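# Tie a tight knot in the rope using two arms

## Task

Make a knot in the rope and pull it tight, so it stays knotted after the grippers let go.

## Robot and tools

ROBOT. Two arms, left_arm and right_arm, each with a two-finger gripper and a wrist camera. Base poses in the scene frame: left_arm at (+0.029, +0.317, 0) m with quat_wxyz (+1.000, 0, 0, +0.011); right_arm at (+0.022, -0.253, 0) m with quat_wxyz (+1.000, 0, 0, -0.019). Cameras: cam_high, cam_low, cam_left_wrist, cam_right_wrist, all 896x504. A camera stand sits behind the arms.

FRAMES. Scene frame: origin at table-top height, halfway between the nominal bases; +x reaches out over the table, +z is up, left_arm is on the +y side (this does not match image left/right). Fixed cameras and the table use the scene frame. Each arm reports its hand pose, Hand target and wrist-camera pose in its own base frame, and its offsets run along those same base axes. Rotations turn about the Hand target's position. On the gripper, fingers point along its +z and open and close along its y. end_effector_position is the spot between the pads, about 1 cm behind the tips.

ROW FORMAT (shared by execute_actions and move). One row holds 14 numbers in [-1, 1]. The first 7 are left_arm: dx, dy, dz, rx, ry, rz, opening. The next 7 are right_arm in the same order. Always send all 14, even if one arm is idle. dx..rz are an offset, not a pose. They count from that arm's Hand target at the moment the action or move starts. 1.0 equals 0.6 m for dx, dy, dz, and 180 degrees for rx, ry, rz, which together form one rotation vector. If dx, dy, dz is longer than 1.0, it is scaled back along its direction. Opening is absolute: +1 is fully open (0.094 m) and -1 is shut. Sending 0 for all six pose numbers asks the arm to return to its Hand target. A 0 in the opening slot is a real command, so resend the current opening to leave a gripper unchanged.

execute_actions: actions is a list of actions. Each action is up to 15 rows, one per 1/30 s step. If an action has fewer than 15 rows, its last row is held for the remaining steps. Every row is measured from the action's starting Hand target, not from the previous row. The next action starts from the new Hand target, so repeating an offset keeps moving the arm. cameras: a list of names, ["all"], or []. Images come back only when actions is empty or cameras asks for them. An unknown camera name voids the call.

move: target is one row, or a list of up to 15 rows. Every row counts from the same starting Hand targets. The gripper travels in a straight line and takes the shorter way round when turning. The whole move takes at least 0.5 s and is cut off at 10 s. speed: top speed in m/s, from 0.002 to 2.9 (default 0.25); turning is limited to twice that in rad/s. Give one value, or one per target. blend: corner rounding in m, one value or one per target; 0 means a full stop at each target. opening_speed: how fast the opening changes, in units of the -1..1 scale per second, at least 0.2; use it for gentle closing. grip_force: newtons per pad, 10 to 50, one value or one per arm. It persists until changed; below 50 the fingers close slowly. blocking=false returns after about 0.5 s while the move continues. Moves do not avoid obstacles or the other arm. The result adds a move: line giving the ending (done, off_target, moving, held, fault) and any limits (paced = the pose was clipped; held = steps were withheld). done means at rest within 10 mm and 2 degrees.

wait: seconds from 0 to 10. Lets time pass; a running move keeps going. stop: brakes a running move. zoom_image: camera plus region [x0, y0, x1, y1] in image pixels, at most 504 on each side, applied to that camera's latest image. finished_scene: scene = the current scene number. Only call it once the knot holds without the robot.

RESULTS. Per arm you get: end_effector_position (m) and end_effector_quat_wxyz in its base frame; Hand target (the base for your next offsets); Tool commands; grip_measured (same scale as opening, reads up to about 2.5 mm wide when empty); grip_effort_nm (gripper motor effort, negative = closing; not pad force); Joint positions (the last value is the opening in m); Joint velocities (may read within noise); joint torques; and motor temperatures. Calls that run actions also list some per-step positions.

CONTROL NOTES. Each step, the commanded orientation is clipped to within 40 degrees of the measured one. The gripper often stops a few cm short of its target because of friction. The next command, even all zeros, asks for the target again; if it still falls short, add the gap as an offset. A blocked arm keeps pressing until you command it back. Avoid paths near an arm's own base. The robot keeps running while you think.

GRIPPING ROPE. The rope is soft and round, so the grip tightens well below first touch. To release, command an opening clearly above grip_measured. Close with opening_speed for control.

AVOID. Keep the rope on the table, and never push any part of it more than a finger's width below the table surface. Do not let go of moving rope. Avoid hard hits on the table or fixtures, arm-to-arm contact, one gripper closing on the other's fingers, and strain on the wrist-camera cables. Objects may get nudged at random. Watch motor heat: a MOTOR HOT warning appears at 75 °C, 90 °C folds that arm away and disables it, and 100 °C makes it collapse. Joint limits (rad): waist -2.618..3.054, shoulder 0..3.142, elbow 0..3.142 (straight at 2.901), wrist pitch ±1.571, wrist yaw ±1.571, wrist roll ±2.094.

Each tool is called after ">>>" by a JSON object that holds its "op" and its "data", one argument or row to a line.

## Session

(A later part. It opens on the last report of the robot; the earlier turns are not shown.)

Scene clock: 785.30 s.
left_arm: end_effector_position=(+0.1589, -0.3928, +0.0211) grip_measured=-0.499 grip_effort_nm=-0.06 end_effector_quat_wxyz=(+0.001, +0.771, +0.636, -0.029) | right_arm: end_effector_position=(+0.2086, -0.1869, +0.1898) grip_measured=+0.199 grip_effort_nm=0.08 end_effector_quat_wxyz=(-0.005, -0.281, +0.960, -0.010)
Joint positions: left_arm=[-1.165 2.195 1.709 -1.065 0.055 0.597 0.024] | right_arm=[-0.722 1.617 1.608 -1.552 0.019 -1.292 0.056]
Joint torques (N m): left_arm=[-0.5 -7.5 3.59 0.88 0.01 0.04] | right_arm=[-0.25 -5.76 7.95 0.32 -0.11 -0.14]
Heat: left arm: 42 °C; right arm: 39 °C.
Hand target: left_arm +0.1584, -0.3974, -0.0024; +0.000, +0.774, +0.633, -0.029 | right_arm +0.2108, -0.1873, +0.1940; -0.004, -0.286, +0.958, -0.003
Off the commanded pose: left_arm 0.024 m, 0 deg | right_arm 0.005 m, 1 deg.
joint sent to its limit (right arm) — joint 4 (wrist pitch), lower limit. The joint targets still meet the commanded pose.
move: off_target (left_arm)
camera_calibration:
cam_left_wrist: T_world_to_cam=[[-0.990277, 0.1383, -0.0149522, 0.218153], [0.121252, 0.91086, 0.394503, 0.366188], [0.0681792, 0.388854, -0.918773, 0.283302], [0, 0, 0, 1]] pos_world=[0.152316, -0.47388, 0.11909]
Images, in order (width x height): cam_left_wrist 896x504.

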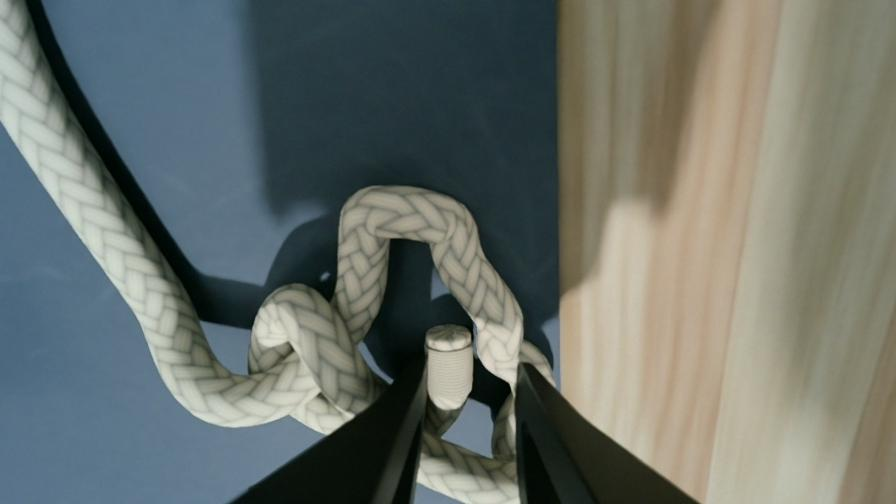

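>>> {"op": "move", "data": {
  "target": [
    [0,0,0.04,0,0,0,-0.6,0,0,0,0,0,0,0.2],
    [0.0115,0,0.04,0,0,0,-0.6,0,0,0,0,0,0,0.2],
    [0.0115,0,-0.003,0,0,0,-0.6,0,0,0,0,0,0,0.2]
  ],
  "speed": 0.1,
  "cameras": ["cam_left_wrist"]
}}

Scene clock: 795.07 s.
left_arm: end_effector_position=(+0.1642, -0.3972, +0.0210) grip_measured=-0.598 grip_effort_nm=-0.07 end_effector_quat_wxyz=(+0.007, +0.774, +0.633, -0.031) | right_arm: end_effector_position=(+0.2086, -0.1869, +0.1898) grip_measured=+0.199 grip_effort_nm=0.07 end_effector_quat_wxyz=(-0.005, -0.281, +0.960, -0.010)
Joint positions: left_arm=[-1.158 2.208 1.729 -1.061 0.056 0.612 0.019] | right_arm=[-0.722 1.617 1.608 -1.552 0.019 -1.292 0.056]
Joint torques (N m): left_arm=[0.17 -7.73 3.19 0.81 0 0.01] | right_arm=[-0.21 -5.76 7.9 0.31 -0.1 -0.16]
Heat: left arm: 43 °C; right arm: 39 °C.
Hand target: left_arm +0.1653, -0.3973, -0.0042; +0.000, +0.774, +0.633, -0.029 | right_arm +0.2108, -0.1873, +0.1940; -0.004, -0.286, +0.958, -0.003
Off the commanded pose: left_arm 0.025 m, 1 deg | right_arm 0.005 m, 1 deg.
joint sent to its limit (right arm) — joint 4 (wrist pitch), lower limit. The joint targets still meet the commanded pose.
move: off_target (left_arm)
camera_calibration:
cam_left_wrist: T_world_to_cam=[[-0.989273, 0.144493, -0.0214478, 0.226517], [0.125244, 0.914569, 0.384548, 0.370558], [0.0751798, 0.377737, -0.922856, 0.279062], [0, 0, 0, 1]] pos_world=[0.156697, -0.477043, 0.119895]
Images, in order (width x height): cam_left_wrist 896x504.

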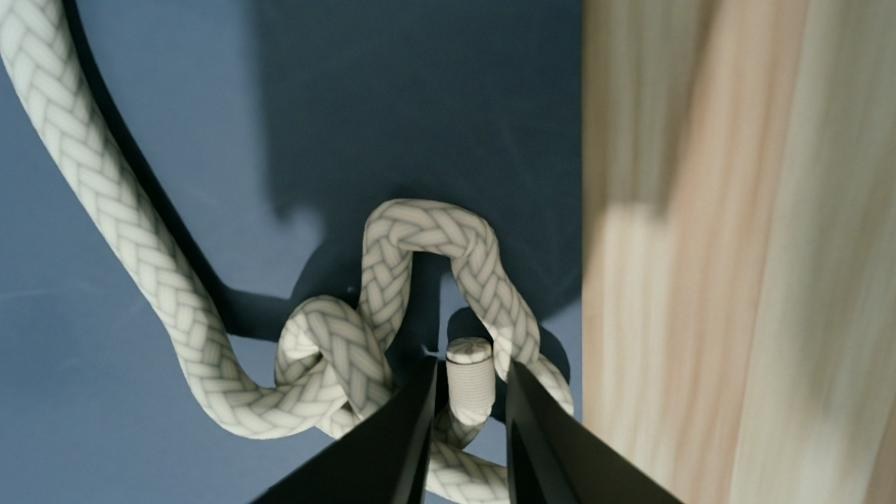

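>>> {"op": "move", "data": {
  "target": [
    [0.003,0,0.025,0,0,0,-0.68,0,0,0,0,0,0,0.2],
    [0.003,0,-0.012,0,0,0,-0.68,0,0,0,0,0,0,0.2],
    [0.003,0,-0.012,0,0,0,-0.95,0,0,0,0,0,0,0.2]
  ],
  "speed": 0.1,
  "cameras": ["cam_left_wrist"]
}}

Scene clock: 803.93 s.
left_arm: end_effector_position=(+0.1621, -0.3958, +0.0111) grip_measured=-0.829 grip_effort_nm=-1.02 end_effector_quat_wxyz=(+0.000, +0.774, +0.632, -0.034) | right_arm: end_effector_position=(+0.2086, -0.1869, +0.1898) grip_measured=+0.199 grip_effort_nm=0.07 end_effector_quat_wxyz=(-0.005, -0.281, +0.960, -0.010)
Joint positions: left_arm=[-1.157 2.222 1.712 -1.042 0.065 0.614 0.008] | right_arm=[-0.722 1.617 1.608 -1.552 0.019 -1.292 0.056]
Joint torques (N m): left_arm=[0.47 -7.8 3.7 0.8 -0.08 0.09] | right_arm=[-0.25 -5.85 7.86 0.32 -0.11 -0.13]
Heat: left arm: 42 °C; right arm: 39 °C.
Hand target: left_arm +0.1671, -0.3974, -0.0114; +0.000, +0.774, +0.633, -0.029 | right_arm +0.2108, -0.1873, +0.1940; -0.004, -0.286, +0.958, -0.003
Off the commanded pose: left_arm 0.023 m, 1 deg | right_arm 0.005 m, 1 deg.
joint sent to its limit (right arm) — joint 4 (wrist pitch), lower limit. The joint targets still meet the commanded pose.
move: off_target (left_arm); target 3's new opening was sent with left_arm's hand 0.023 m and 0 deg from that target
camera_calibration:
cam_left_wrist: T_world_to_cam=[[-0.989205, 0.146378, -0.00685954, 0.224539], [0.132166, 0.911426, 0.38966, 0.370884], [0.0632895, 0.384547, -0.920933, 0.274257], [0, 0, 0, 1]] pos_world=[0.155739, -0.476366, 0.109594]
Images, in order (width x height): cam_left_wrist 896x504.

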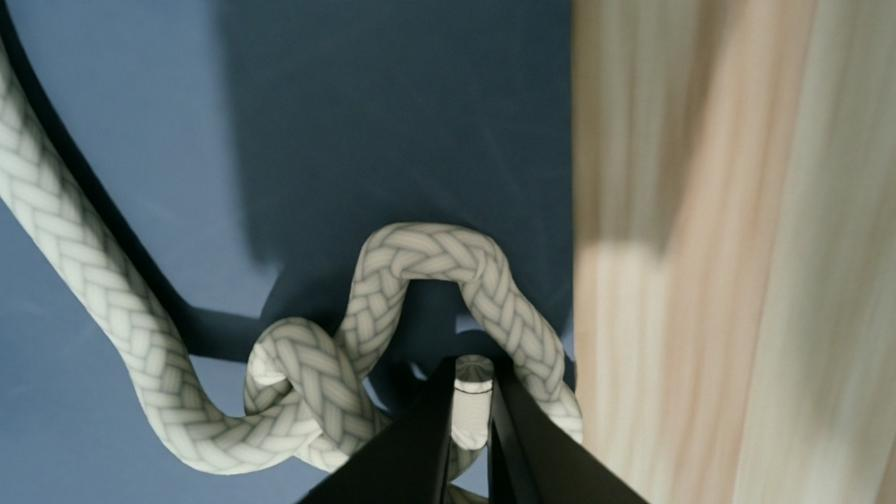

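>>> {"op": "move", "data": {
  "target": [
    [0,0,0.12,0,0,0,-0.95,0,0,0,0,0,0,0.2],
    [0,-0.03,0.2,0,0,0,-0.95,0,0,0,0,0,0,0.2]
  ],
  "speed": 0.08,
  "cameras": ["all"]
}}

>>> {"op": "zoom_image", "data": {
  "camera": "cam_high",
  "region": [370, 190, 530, 400]
}}

Scene clock: 818.00 s.
left_arm: end_effector_position=(+0.1684, -0.4128, +0.1120) grip_measured=-0.829 grip_effort_nm=-1.02 end_effector_quat_wxyz=(+0.005, +0.774, +0.632, -0.030) | right_arm: end_effector_position=(+0.2086, -0.1869, +0.1898) grip_measured=+0.199 grip_effort_nm=0.07 end_effector_quat_wxyz=(-0.005, -0.281, +0.960, -0.010)
Joint positions: left_arm=[-1.163 2.272 2.199 -1.47 0.055 0.608 0.008] | right_arm=[-0.722 1.617 1.608 -1.552 0.019 -1.292 0.056]
Joint torques (N m): left_arm=[-0.36 -9.37 7.17 0.07 0.02 -0.06] | right_arm=[-0.23 -5.79 7.83 0.32 -0.1 -0.13]
Heat: left arm: 43 °C; right arm: 39 °C.
Hand target: left_arm +0.1670, -0.4153, +0.1086; +0.000, +0.774, +0.632, -0.029 | right_arm +0.2108, -0.1873, +0.1940; -0.004, -0.286, +0.958, -0.003
Off the commanded pose: left_arm 0.004 m, 1 deg | right_arm 0.005 m, 1 deg.
joint sent to its limit (right arm) — joint 4 (wrist pitch), lower limit. The joint targets still meet the commanded pose.
move: done
camera_calibration:
cam_left_wrist: T_world_to_cam=[[-0.989017, 0.146501, -0.0195755, 0.235392], [0.127548, 0.912884, 0.38778, 0.347889], [0.0746804, 0.381024, -0.921544, 0.37002], [0, 0, 0, 1]] pos_world=[0.160801, -0.493054, 0.210693]
cam_right_wrist: T_world_to_cam=[[0.565421, -0.824344, -0.0275006, -0.260578], [-0.723021, -0.511417, 0.464428, 0.00277655], [-0.396913, -0.242714, -0.885184, 0.324017], [0, 0, 0, 1]] pos_world=[0.27795, -0.134743, 0.278359]

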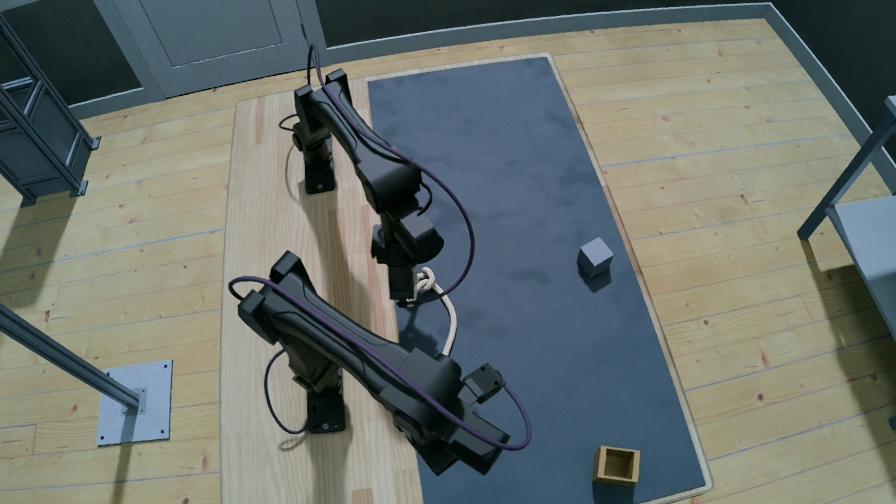

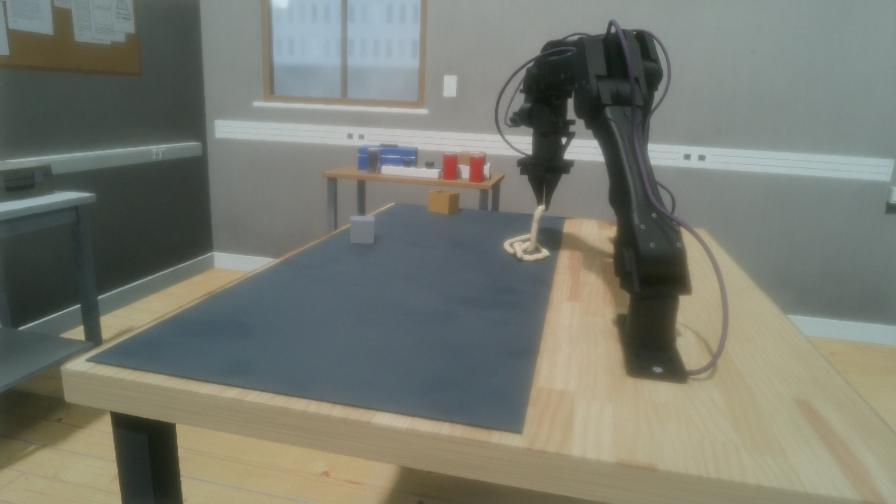

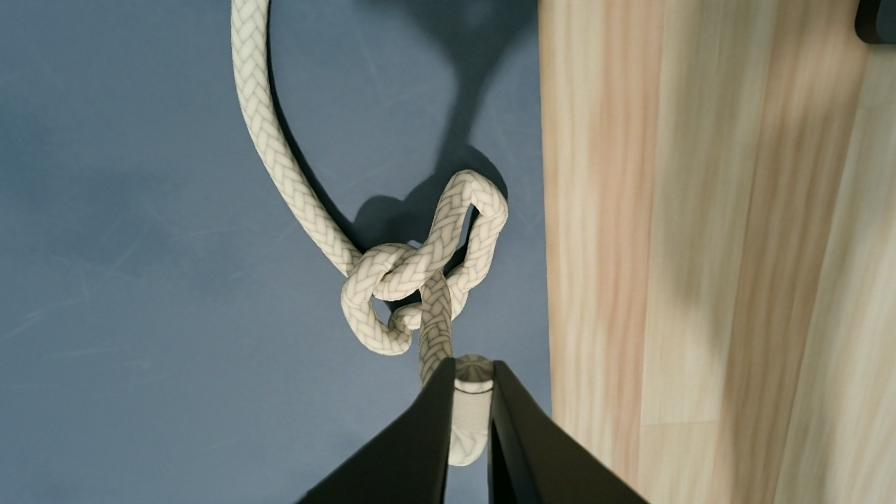

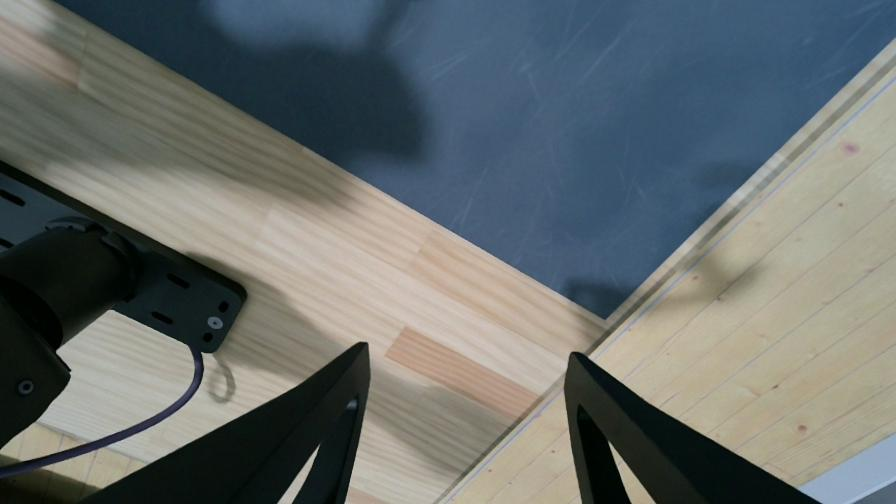

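Scaled by 2.400 from the camera's 896x504 image, which has a finer 1280x720 frame.

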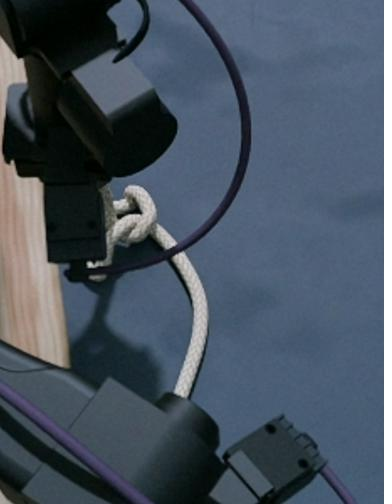

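>>> {"op": "move", "data": {
  "target": [
    [0.07,0.28,0.03,0,0,0.1,-0.95,0.0,0,0,0,0,0.1,0.2],
    [0.07,0.28,0.03,0,0,0.1,-0.95,0.067,0.2,0.04,0,0,0.22,0.2]
  ],
  "speed": 0.15,
  "cameras": ["all"]
}}

Scene clock: 832.77 s.
left_arm: end_effector_position=(+0.2098, -0.2466, +0.1235) grip_measured=-0.829 grip_effort_nm=-1.02 end_effector_quat_wxyz=(-0.007, +0.663, +0.748, -0.025) | right_arm: end_effector_position=(+0.2561, -0.0701, +0.2126) grip_measured=+0.199 grip_effort_nm=0.07 end_effector_quat_wxyz=(+0.027, -0.587, +0.808, -0.044)
Joint positions: left_arm=[-0.84 1.775 1.522 -1.325 0.051 0.61 0.008] | right_arm=[-0.261 1.499 1.581 -1.552 0.014 -1.518 0.056]
Joint torques (N m): left_arm=[-0.1 -8.85 4.51 0.3 0.09 0.07] | right_arm=[0.06 -7.27 5.55 0.51 -0.05 -0.17]
Heat: left arm: 43 °C; right arm: 39 °C.
Hand target: left_arm +0.2090, -0.2473, +0.1265; +0.004, +0.665, +0.746, -0.029 | right_arm +0.2510, -0.0673, +0.2179; -0.002, -0.594, +0.804, -0.004
Off the commanded pose: left_arm 0.003 m, 1 deg | right_arm 0.008 m, 6 deg.
joint sent to its limit (right arm) — joint 4 (wrist pitch), lower limit. The joint targets are off in orientation, not in position.
move: off_target (right_arm)
camera_calibration:
cam_left_wrist: T_world_to_cam=[[-0.984922, -0.172928, -0.00488337, 0.170821], [-0.159192, 0.894917, 0.41687, 0.238534], [-0.0677183, 0.411362, -0.908953, 0.349943], [0, 0, 0, 1]] pos_world=[0.229916, -0.327882, 0.219478]
cam_right_wrist: T_world_to_cam=[[0.958462, -0.279021, 0.0591411, -0.271287], [-0.274233, -0.844515, 0.45999, -0.0509648], [-0.0784015, -0.457102, -0.885952, 0.295021], [0, 0, 0, 1]] pos_world=[0.269172, 0.0161193, 0.300862]

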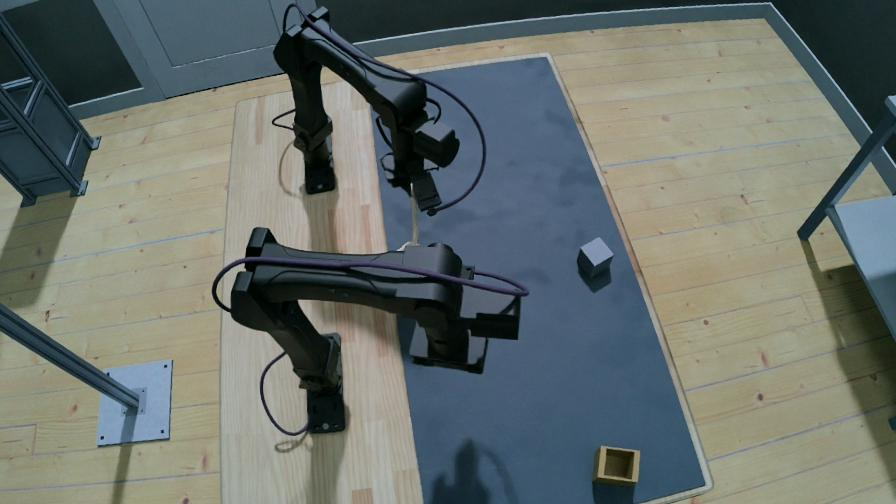

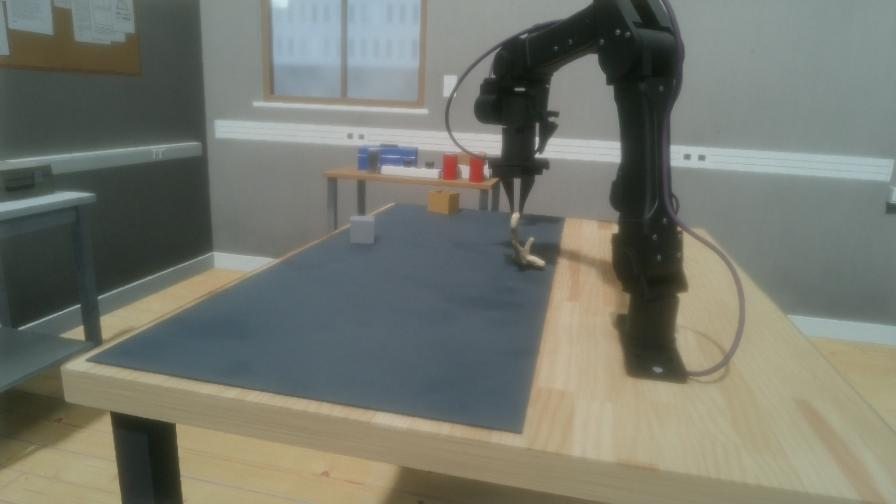

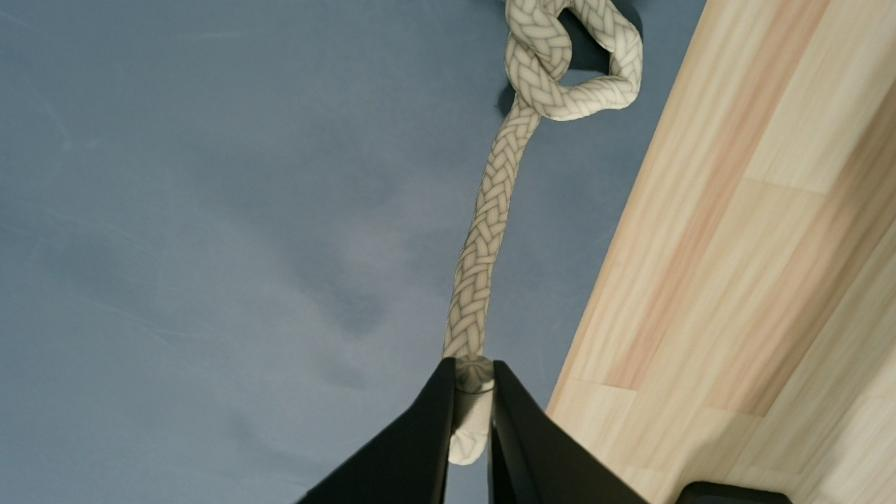

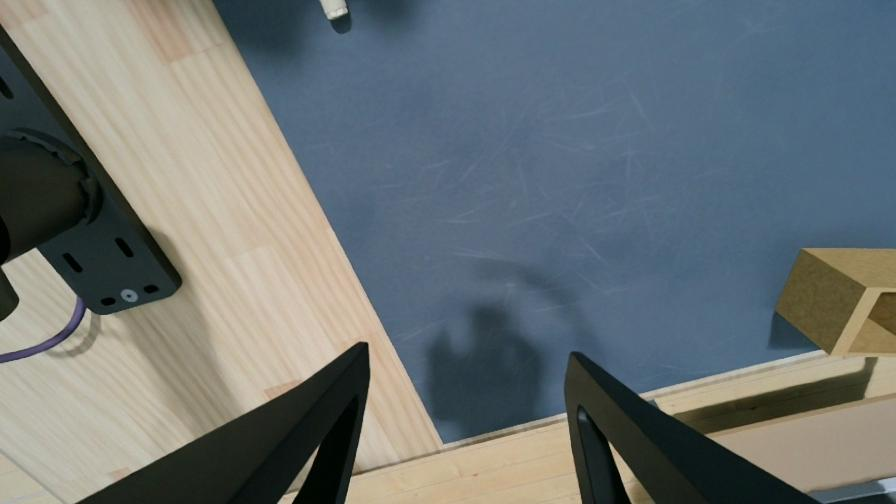

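>>> {"op": "move", "data": {
  "target": [0,0,0,0,0,0,-0.95,-0.055,0.19,-0.13,0,0,0.2,-0.1],
  "cameras": ["cam_right_wrist"]
}}

Scene clock: 847.17 s.
left_arm: end_effector_position=(+0.2098, -0.2466, +0.1235) grip_measured=-0.829 grip_effort_nm=-1.02 end_effector_quat_wxyz=(-0.007, +0.663, +0.748, -0.025) | right_arm: end_effector_position=(+0.2190, +0.0449, +0.1390) grip_measured=-0.099 grip_effort_nm=-0.06 end_effector_quat_wxyz=(+0.009, +0.810, -0.586, +0.003)
Joint positions: left_arm=[-0.84 1.775 1.522 -1.325 0.051 0.61 0.008] | right_arm=[0.21 1.396 1.2 -1.384 0.016 -1.679 0.042]
Joint torques (N m): left_arm=[-0.03 -8.88 4.52 0.33 0.06 0.06] | right_arm=[0.13 -5.85 4.92 0.48 -0.08 -0.1]
Heat: left arm: 44 °C; right arm: 37 °C.
Hand target: left_arm +0.2090, -0.2473, +0.1265; +0.004, +0.665, +0.746, -0.029 | right_arm +0.2180, +0.0467, +0.1399; +0.001, +0.813, -0.582, +0.005
Off the commanded pose: left_arm 0.003 m, 1 deg | right_arm 0.002 m, 1 deg.
move: done
camera_calibration:
cam_right_wrist: T_world_to_cam=[[0.938382, 0.341269, -0.0545464, -0.207003], [0.326654, -0.824281, 0.462447, -0.063048], [0.112857, -0.45177, -0.884967, 0.237211], [0, 0, 0, 1]] pos_world=[0.188072, 0.125839, 0.227789]
Images, in order (width x height): cam_right_wrist 896x504.

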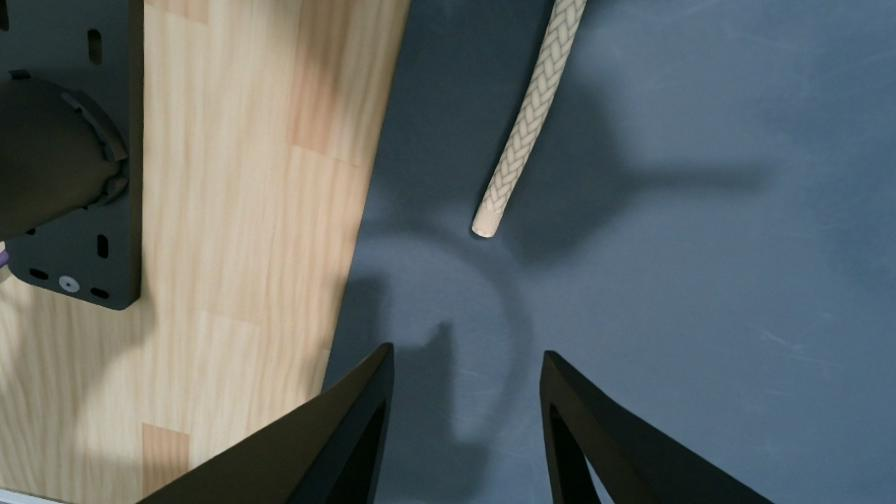

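>>> {"op": "move", "data": {
  "target": [
    [0,0,0,0,0,0,-0.95,0.02,0.018,-0.1,0,0,-0.1,-0.1],
    [0,0,0,0,0,0,-0.95,0.02,0.018,-0.213,0,0,-0.1,-0.1],
    [0,0,0,0,0,0,-0.95,0.02,0.018,-0.213,0,0,-0.1,-0.95]
  ],
  "speed": 0.15,
  "cameras": ["cam_right_wrist","cam_left_wrist"]
}}

Scene clock: 863.93 s.
left_arm: end_effector_position=(+0.2098, -0.2466, +0.1235) grip_measured=-0.829 grip_effort_nm=-1.02 end_effector_quat_wxyz=(-0.007, +0.663, +0.748, -0.025) | right_arm: end_effector_position=(+0.2287, +0.0531, +0.0175) grip_measured=-0.826 grip_effort_nm=-1.02 end_effector_quat_wxyz=(+0.008, +0.711, -0.703, +0.009)
Joint positions: left_arm=[-0.84 1.775 1.522 -1.325 0.051 0.61 0.008] | right_arm=[0.243 1.538 0.827 -0.865 0.025 -1.34 0.008]
Joint torques (N m): left_arm=[-0.06 -8.84 4.45 0.32 0.07 0.07] | right_arm=[0.35 -4 4.16 0.7 -0.15 0.01]
Heat: left arm: 44 °C; right arm: 36 °C.
Hand target: left_arm +0.2090, -0.2473, +0.1265; +0.004, +0.665, +0.746, -0.029 | right_arm +0.2300, +0.0575, +0.0121; +0.002, +0.712, -0.702, +0.005
Off the commanded pose: left_arm 0.003 m, 1 deg | right_arm 0.007 m, 1 deg.
move: done; target 3's new opening was sent with right_arm's hand 0.014 m and 3 deg from that target
camera_calibration:
cam_left_wrist: T_world_to_cam=[[-0.984922, -0.172928, -0.00488337, 0.170821], [-0.159192, 0.894917, 0.41687, 0.238534], [-0.0677183, 0.411362, -0.908953, 0.349943], [0, 0, 0, 1]] pos_world=[0.229916, -0.327882, 0.219478]
cam_right_wrist: T_world_to_cam=[[0.99821, 0.042034, -0.0425363, -0.223497], [0.0571621, -0.879647, 0.47218, 0.061157], [-0.0175693, -0.473766, -0.880476, 0.16328], [0, 0, 0, 1]] pos_world=[0.22247, 0.140548, 0.10538]
Images, in order (width x height): cam_left_wrist 896x504, cam_right_wrist 896x504.

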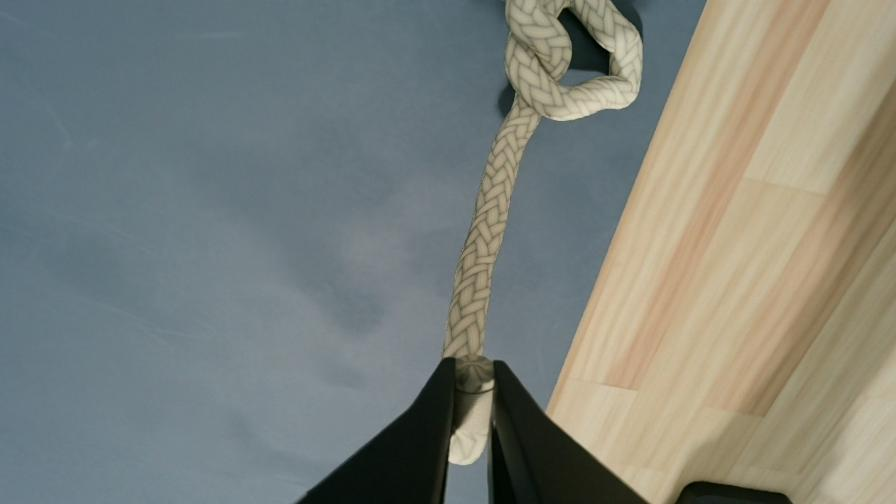

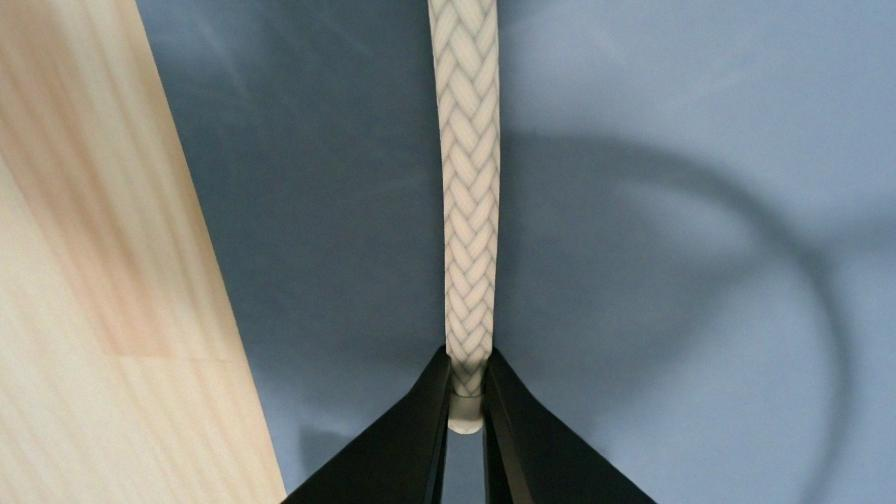

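>>> {"op": "move", "data": {
  "target": [
    [0.03,0.08,-0.07,0,0,0,-0.95,0.03,-0.05,0.08,0,0,0,-0.95],
    [0.06,0.17,-0.07,0,0,0,-0.95,0.06,-0.11,0.1,0,0,0,-0.95]
  ],
  "speed": 0.06,
  "cameras": ["all"]
}}

Scene clock: 877.10 s.
left_arm: end_effector_position=(+0.2487, -0.1619, +0.0831) grip_measured=-0.829 grip_effort_nm=-1.02 end_effector_quat_wxyz=(+0.019, +0.669, +0.742, -0.047) | right_arm: end_effector_position=(+0.2647, +0.0035, +0.0691) grip_measured=-0.826 grip_effort_nm=-1.02 end_effector_quat_wxyz=(-0.016, +0.715, -0.698, -0.006)
Joint positions: left_arm=[-0.52 1.665 1.23 -1.12 0.1 0.947 0.008] | right_arm=[-0.013 1.56 1.068 -1.065 -0.033 -1.607 0.008]
Joint torques (N m): left_arm=[1.14 -8.05 4.18 -0.12 -0.45 0.11] | right_arm=[-1.52 -4.88 7.92 0.24 0.4 -0.11]
Heat: left arm: 43 °C; right arm: 37 °C.
Hand target: left_arm +0.2451, -0.1453, +0.0845; +0.005, +0.665, +0.746, -0.029 | right_arm +0.2661, -0.0086, +0.0721; +0.002, +0.712, -0.702, +0.005
Off the commanded pose: left_arm 0.017 m, 3 deg | right_arm 0.013 m, 2 deg.
move: off_target (left_arm, right_arm)
camera_calibration:
cam_left_wrist: T_world_to_cam=[[-0.987554, -0.157252, -0.00308299, 0.226581], [-0.148118, 0.923245, 0.354514, 0.192767], [-0.0529017, 0.350559, -0.935045, 0.269667], [0, 0, 0, 1]] pos_world=[0.266579, -0.236875, 0.18451]
cam_right_wrist: T_world_to_cam=[[0.998043, 0.0562219, -0.0273768, -0.256176], [0.0625242, -0.904594, 0.421664, -0.00674775], [-0.00105815, -0.422551, -0.906339, 0.182938], [0, 0, 0, 1]] pos_world=[0.25629, 0.0855995, 0.161636]

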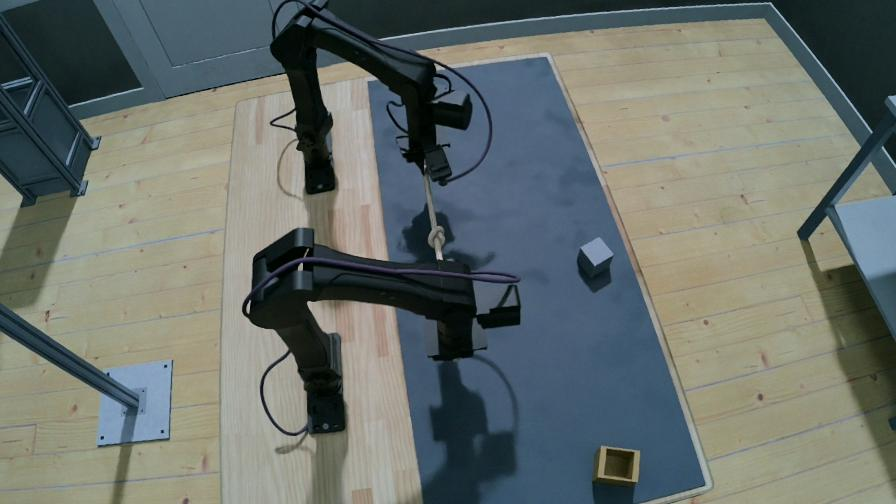

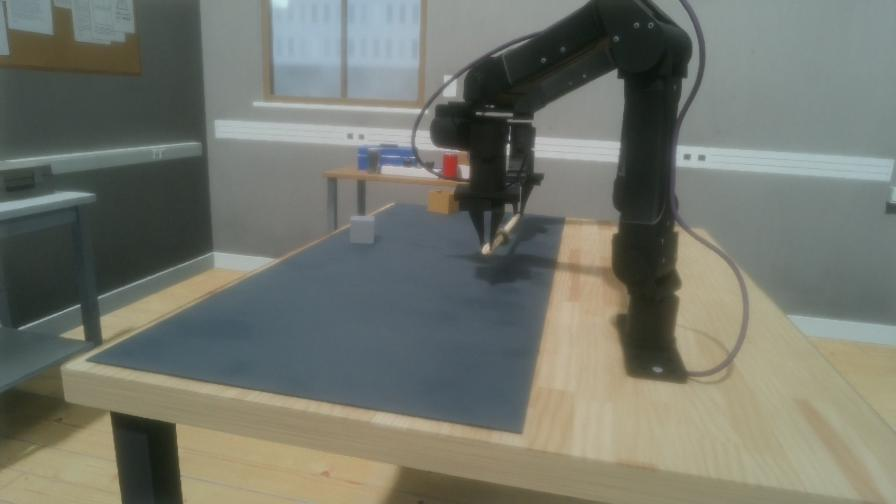

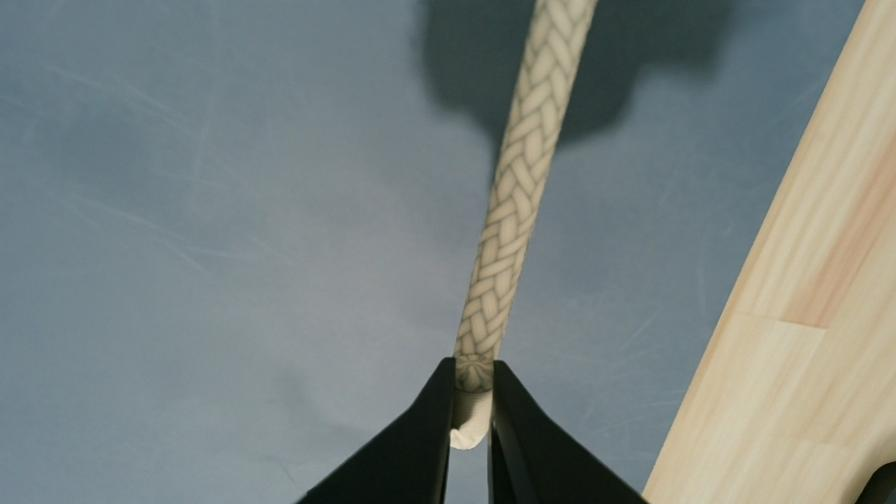

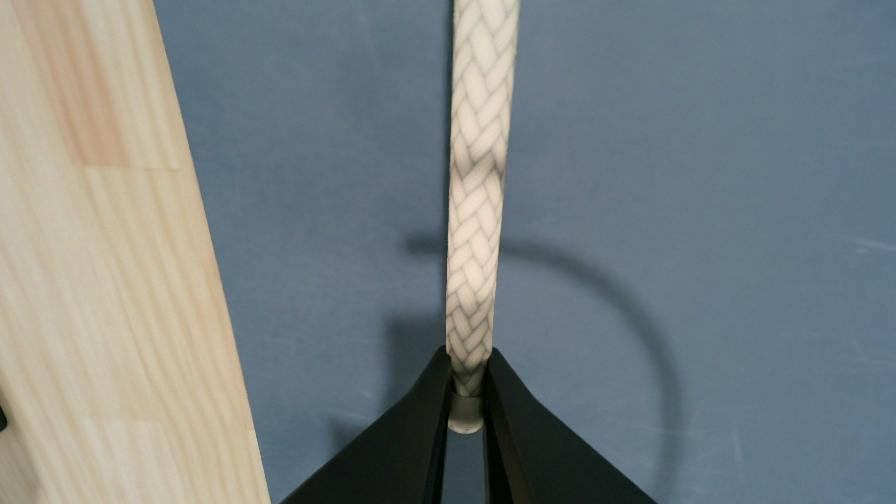

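Knot forming. Pull tighter.

>>> {"op": "move", "data": {
  "target": [0.01,0.1,0,0,0,0,-0.95,0,-0.1,0,0,0,0,-0.95],
  "speed": 0.05,
  "cameras": ["cam_high","cam_left_wrist"]
}}

>>> {"op": "zoom_image", "data": {
  "camera": "cam_high",
  "region": [380, 170, 480, 290]
}}

Scene clock: 885.23 s.
left_arm: end_effector_position=(+0.2566, -0.1517, +0.0956) grip_measured=-0.829 grip_effort_nm=-1.02 end_effector_quat_wxyz=(+0.089, +0.682, +0.716, -0.120) | right_arm: end_effector_position=(+0.2561, -0.0117, +0.0760) grip_measured=-0.826 grip_effort_nm=-1.02 end_effector_quat_wxyz=(-0.073, +0.717, -0.689, -0.079)
Joint positions: left_arm=[-0.363 1.601 1.183 -1.08 0.29 1.149 0.008] | right_arm=[-0.195 1.58 1.099 -1.145 -0.208 -1.812 0.008]
Joint torques (N m): left_arm=[4.16 -7.53 4.08 -0.65 -2.29 0.09] | right_arm=[-4.16 -5.05 8.59 0.65 2.03 -0.13]
Heat: left arm: 42 °C; right arm: 37 °C.
Hand target: left_arm +0.2510, -0.0854, +0.0845; +0.004, +0.666, +0.746, -0.029 | right_arm +0.2659, -0.0685, +0.0721; +0.002, +0.712, -0.702, +0.004
Off the commanded pose: left_arm 0.067 m, 15 deg | right_arm 0.058 m, 13 deg.
move: off_target (left_arm, right_arm)
camera_calibration:
cam_left_wrist: T_world_to_cam=[[-0.994351, -0.105098, 0.0148663, 0.244015], [-0.101444, 0.98217, 0.158277, 0.1958], [-0.0312358, 0.155874, -0.987283, 0.248094], [0, 0, 0, 1]] pos_world=[0.270248, -0.205335, 0.210321]
Images, in order (width x height): cam_high 896x504, cam_left_wrist 896x504.

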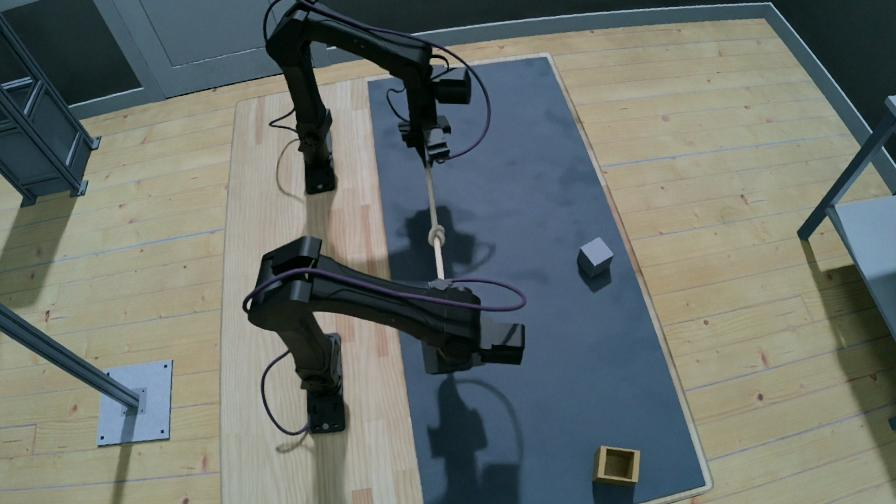

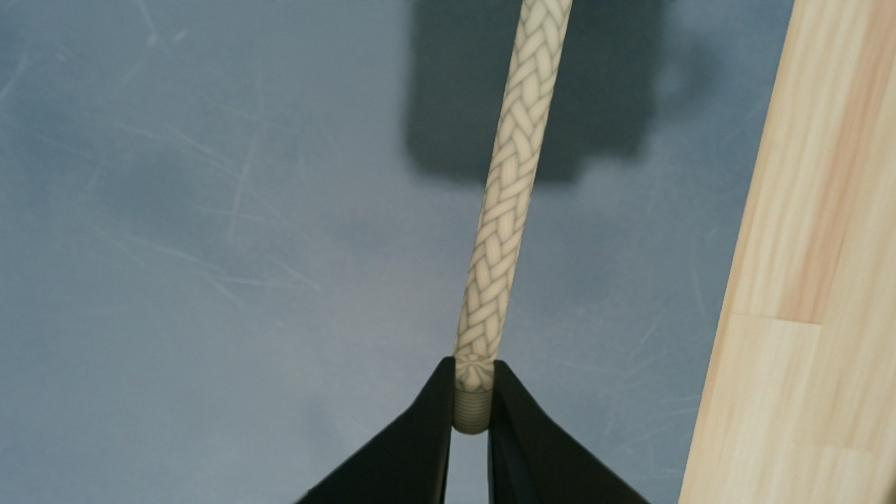

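Scaled by 4.200 from the camera's 896x504 image, which has a finer 1280x720 frame.

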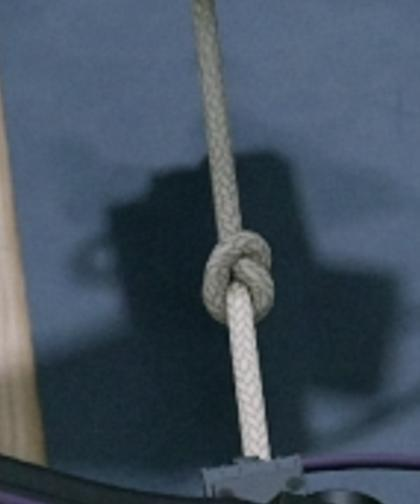

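>>> {"op": "move", "data": {
  "target": [0,0.05,0,0,0,0,-0.95,0,-0.05,0,0,0,0,-0.95],
  "speed": 0.05,
  "cameras": ["cam_high","cam_left_wrist"]
}}

>>> {"op": "zoom_image", "data": {
  "camera": "cam_high",
  "region": [380, 170, 480, 290]
}}

Scene clock: 893.93 s.
left_arm: end_effector_position=(+0.2558, -0.1465, +0.1063) grip_measured=-0.829 grip_effort_nm=-1.02 end_effector_quat_wxyz=(+0.127, +0.686, +0.698, -0.159) | right_arm: end_effector_position=(+0.2492, -0.0146, +0.0868) grip_measured=-0.826 grip_effort_nm=-1.02 end_effector_quat_wxyz=(-0.102, +0.709, -0.687, -0.124)
Joint positions: left_arm=[-0.281 1.568 1.165 -1.09 0.403 1.256 0.008] | right_arm=[-0.276 1.602 1.142 -1.236 -0.298 -1.897 0.008]
Joint torques (N m): left_arm=[5.68 -7.36 4.07 -0.78 -3.33 0.12] | right_arm=[-5.65 -5.26 9.36 1.08 2.82 -0.12]
Heat: left arm: 42 °C; right arm: 38 °C.
Hand target: left_arm +0.2511, -0.0554, +0.0846; +0.005, +0.665, +0.746, -0.029 | right_arm +0.2660, -0.0986, +0.0721; +0.002, +0.712, -0.702, +0.005
Off the commanded pose: left_arm 0.094 m, 21 deg | right_arm 0.087 m, 19 deg.
move: off_target (left_arm, right_arm)
camera_calibration:
cam_left_wrist: T_world_to_cam=[[-0.996883, -0.0764401, 0.0195003, 0.247871], [-0.0754601, 0.996049, 0.0468288, 0.196226], [-0.0230028, 0.0452114, -0.998713, 0.240704], [0, 0, 0, 1]] pos_world=[0.267443, -0.187386, 0.226372]
Images, in order (width x height): cam_high 896x504, cam_left_wrist 896x504.

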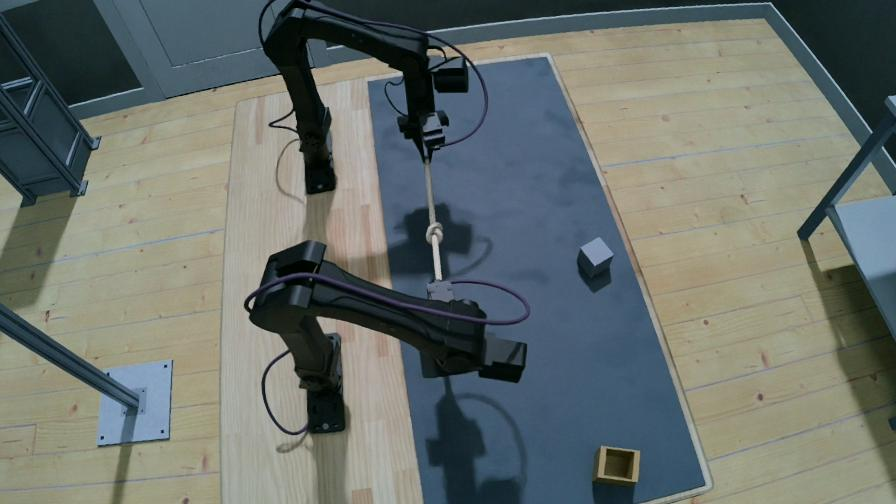

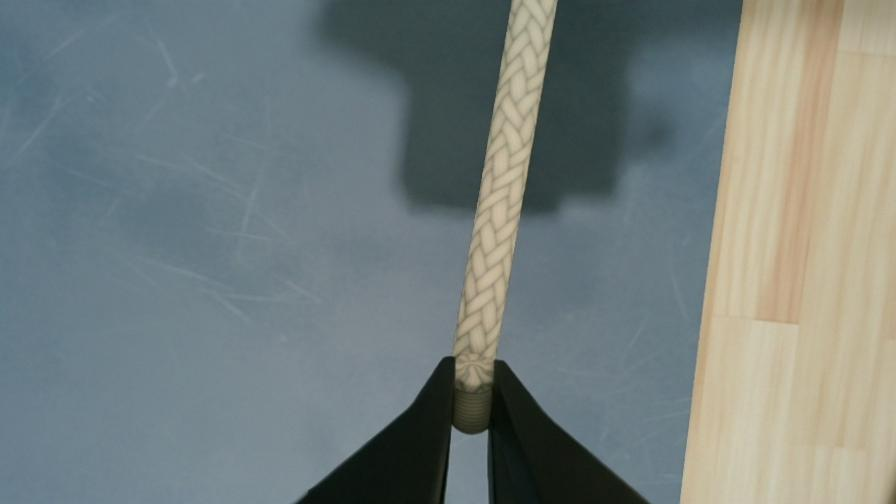

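Scaled by 4.200 from the camera's 896x504 image, which has a finer 1280x720 frame.

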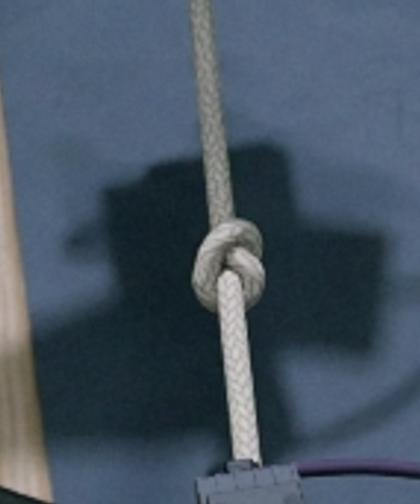

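>>> {"op": "move", "data": {
  "target": [
    [0,-0.16,0,0,0,0,-0.95,0,0.15,0,0,0,0,-0.95],
    [0,-0.18,-0.125,0,0,0,-0.95,0,0.17,-0.095,0,0,0,-0.95],
    [0,-0.18,-0.125,0,0,0,-0.4,0,0.17,-0.095,0,0,0,-0.4],
    [0,-0.18,0.1,0,0,0,-0.4,0,0.17,0.1,0,0,0,-0.4],
    [0,0.05,0.15,0,0,0,-0.4,0,-0.1,0.15,0,0,0,-0.4]
  ],
  "speed": 0.15,
  "cameras": ["cam_high","cam_low"]
}}

>>> {"op": "zoom_image", "data": {
  "camera": "cam_high",
  "region": [370, 130, 520, 340]
}}

Scene clock: 919.27 s.
left_arm: end_effector_position=(+0.2546, -0.0245, +0.1667) grip_measured=-0.401 grip_effort_nm=0.08 end_effector_quat_wxyz=(-0.003, +0.662, +0.749, -0.029) | right_arm: end_effector_position=(+0.2670, -0.1611, +0.1601) grip_measured=-0.401 grip_effort_nm=0.08 end_effector_quat_wxyz=(+0.006, +0.703, -0.711, +0.017)
Joint positions: left_arm=[-0.071 1.556 1.452 -1.507 0.041 1.378 0.028] | right_arm=[-0.534 1.701 1.58 -1.421 0.021 -2.094 0.028]
Joint torques (N m): left_arm=[0.17 -6.74 6.11 -0.13 0.1 0.16] | right_arm=[0.17 -6.31 8.03 0.16 -0.07 -0.13]
Motor temperatures (°C): left_arm=[30 41 34 30 39 28 34] | right_arm=[30 34 40 32 36 30 30]
Heat: left arm: 41 °C; right arm: 40 °C.
Hand target: left_arm +0.2510, -0.0254, +0.1745; +0.004, +0.665, +0.746, -0.029 | right_arm +0.2660, -0.1585, +0.1621; +0.002, +0.712, -0.702, +0.005
Off the commanded pose: left_arm 0.009 m, 1 deg | right_arm 0.003 m, 2 deg.
joint sent to its limit (right arm) — joint 6 (wrist roll), lower limit. The joint targets still meet the commanded pose.
move: done; target 3's new opening was sent with left_arm's hand 0.013 m and 1 deg from that target
Images, in order (width x height): cam_high 896x504, cam_low 896x504.

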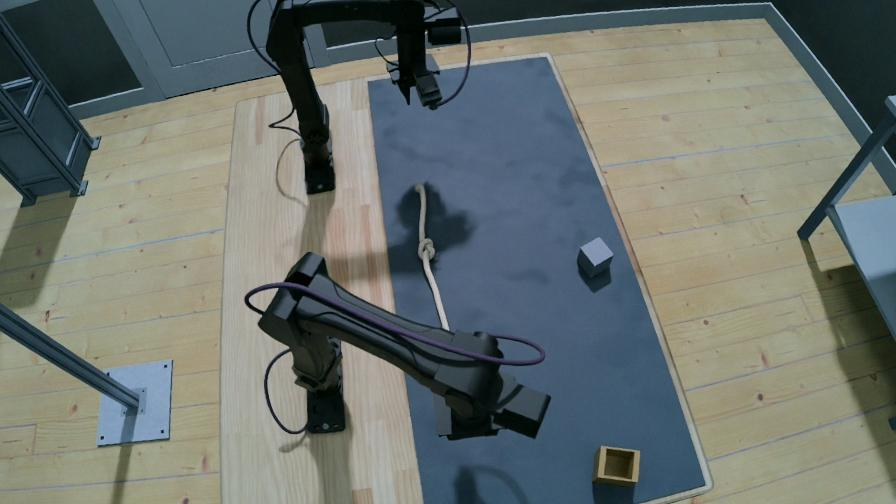

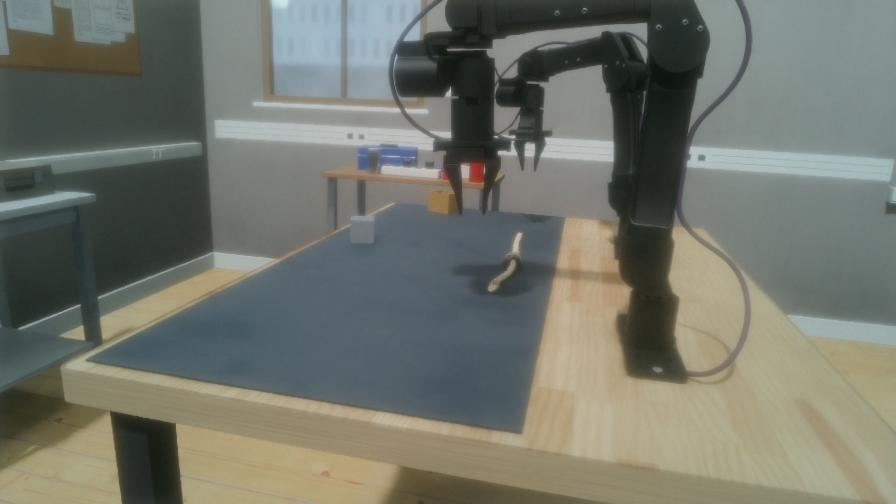

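Scaled by 2.400 from the camera's 896x504 image, which has a finer 1280x720 frame.

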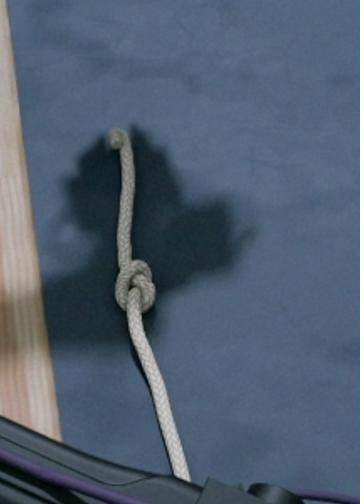

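Knot stays, tight.

>>> {"op": "finished_scene", "data": {
  "scene": 2
}}

The scene is finished: the task was done.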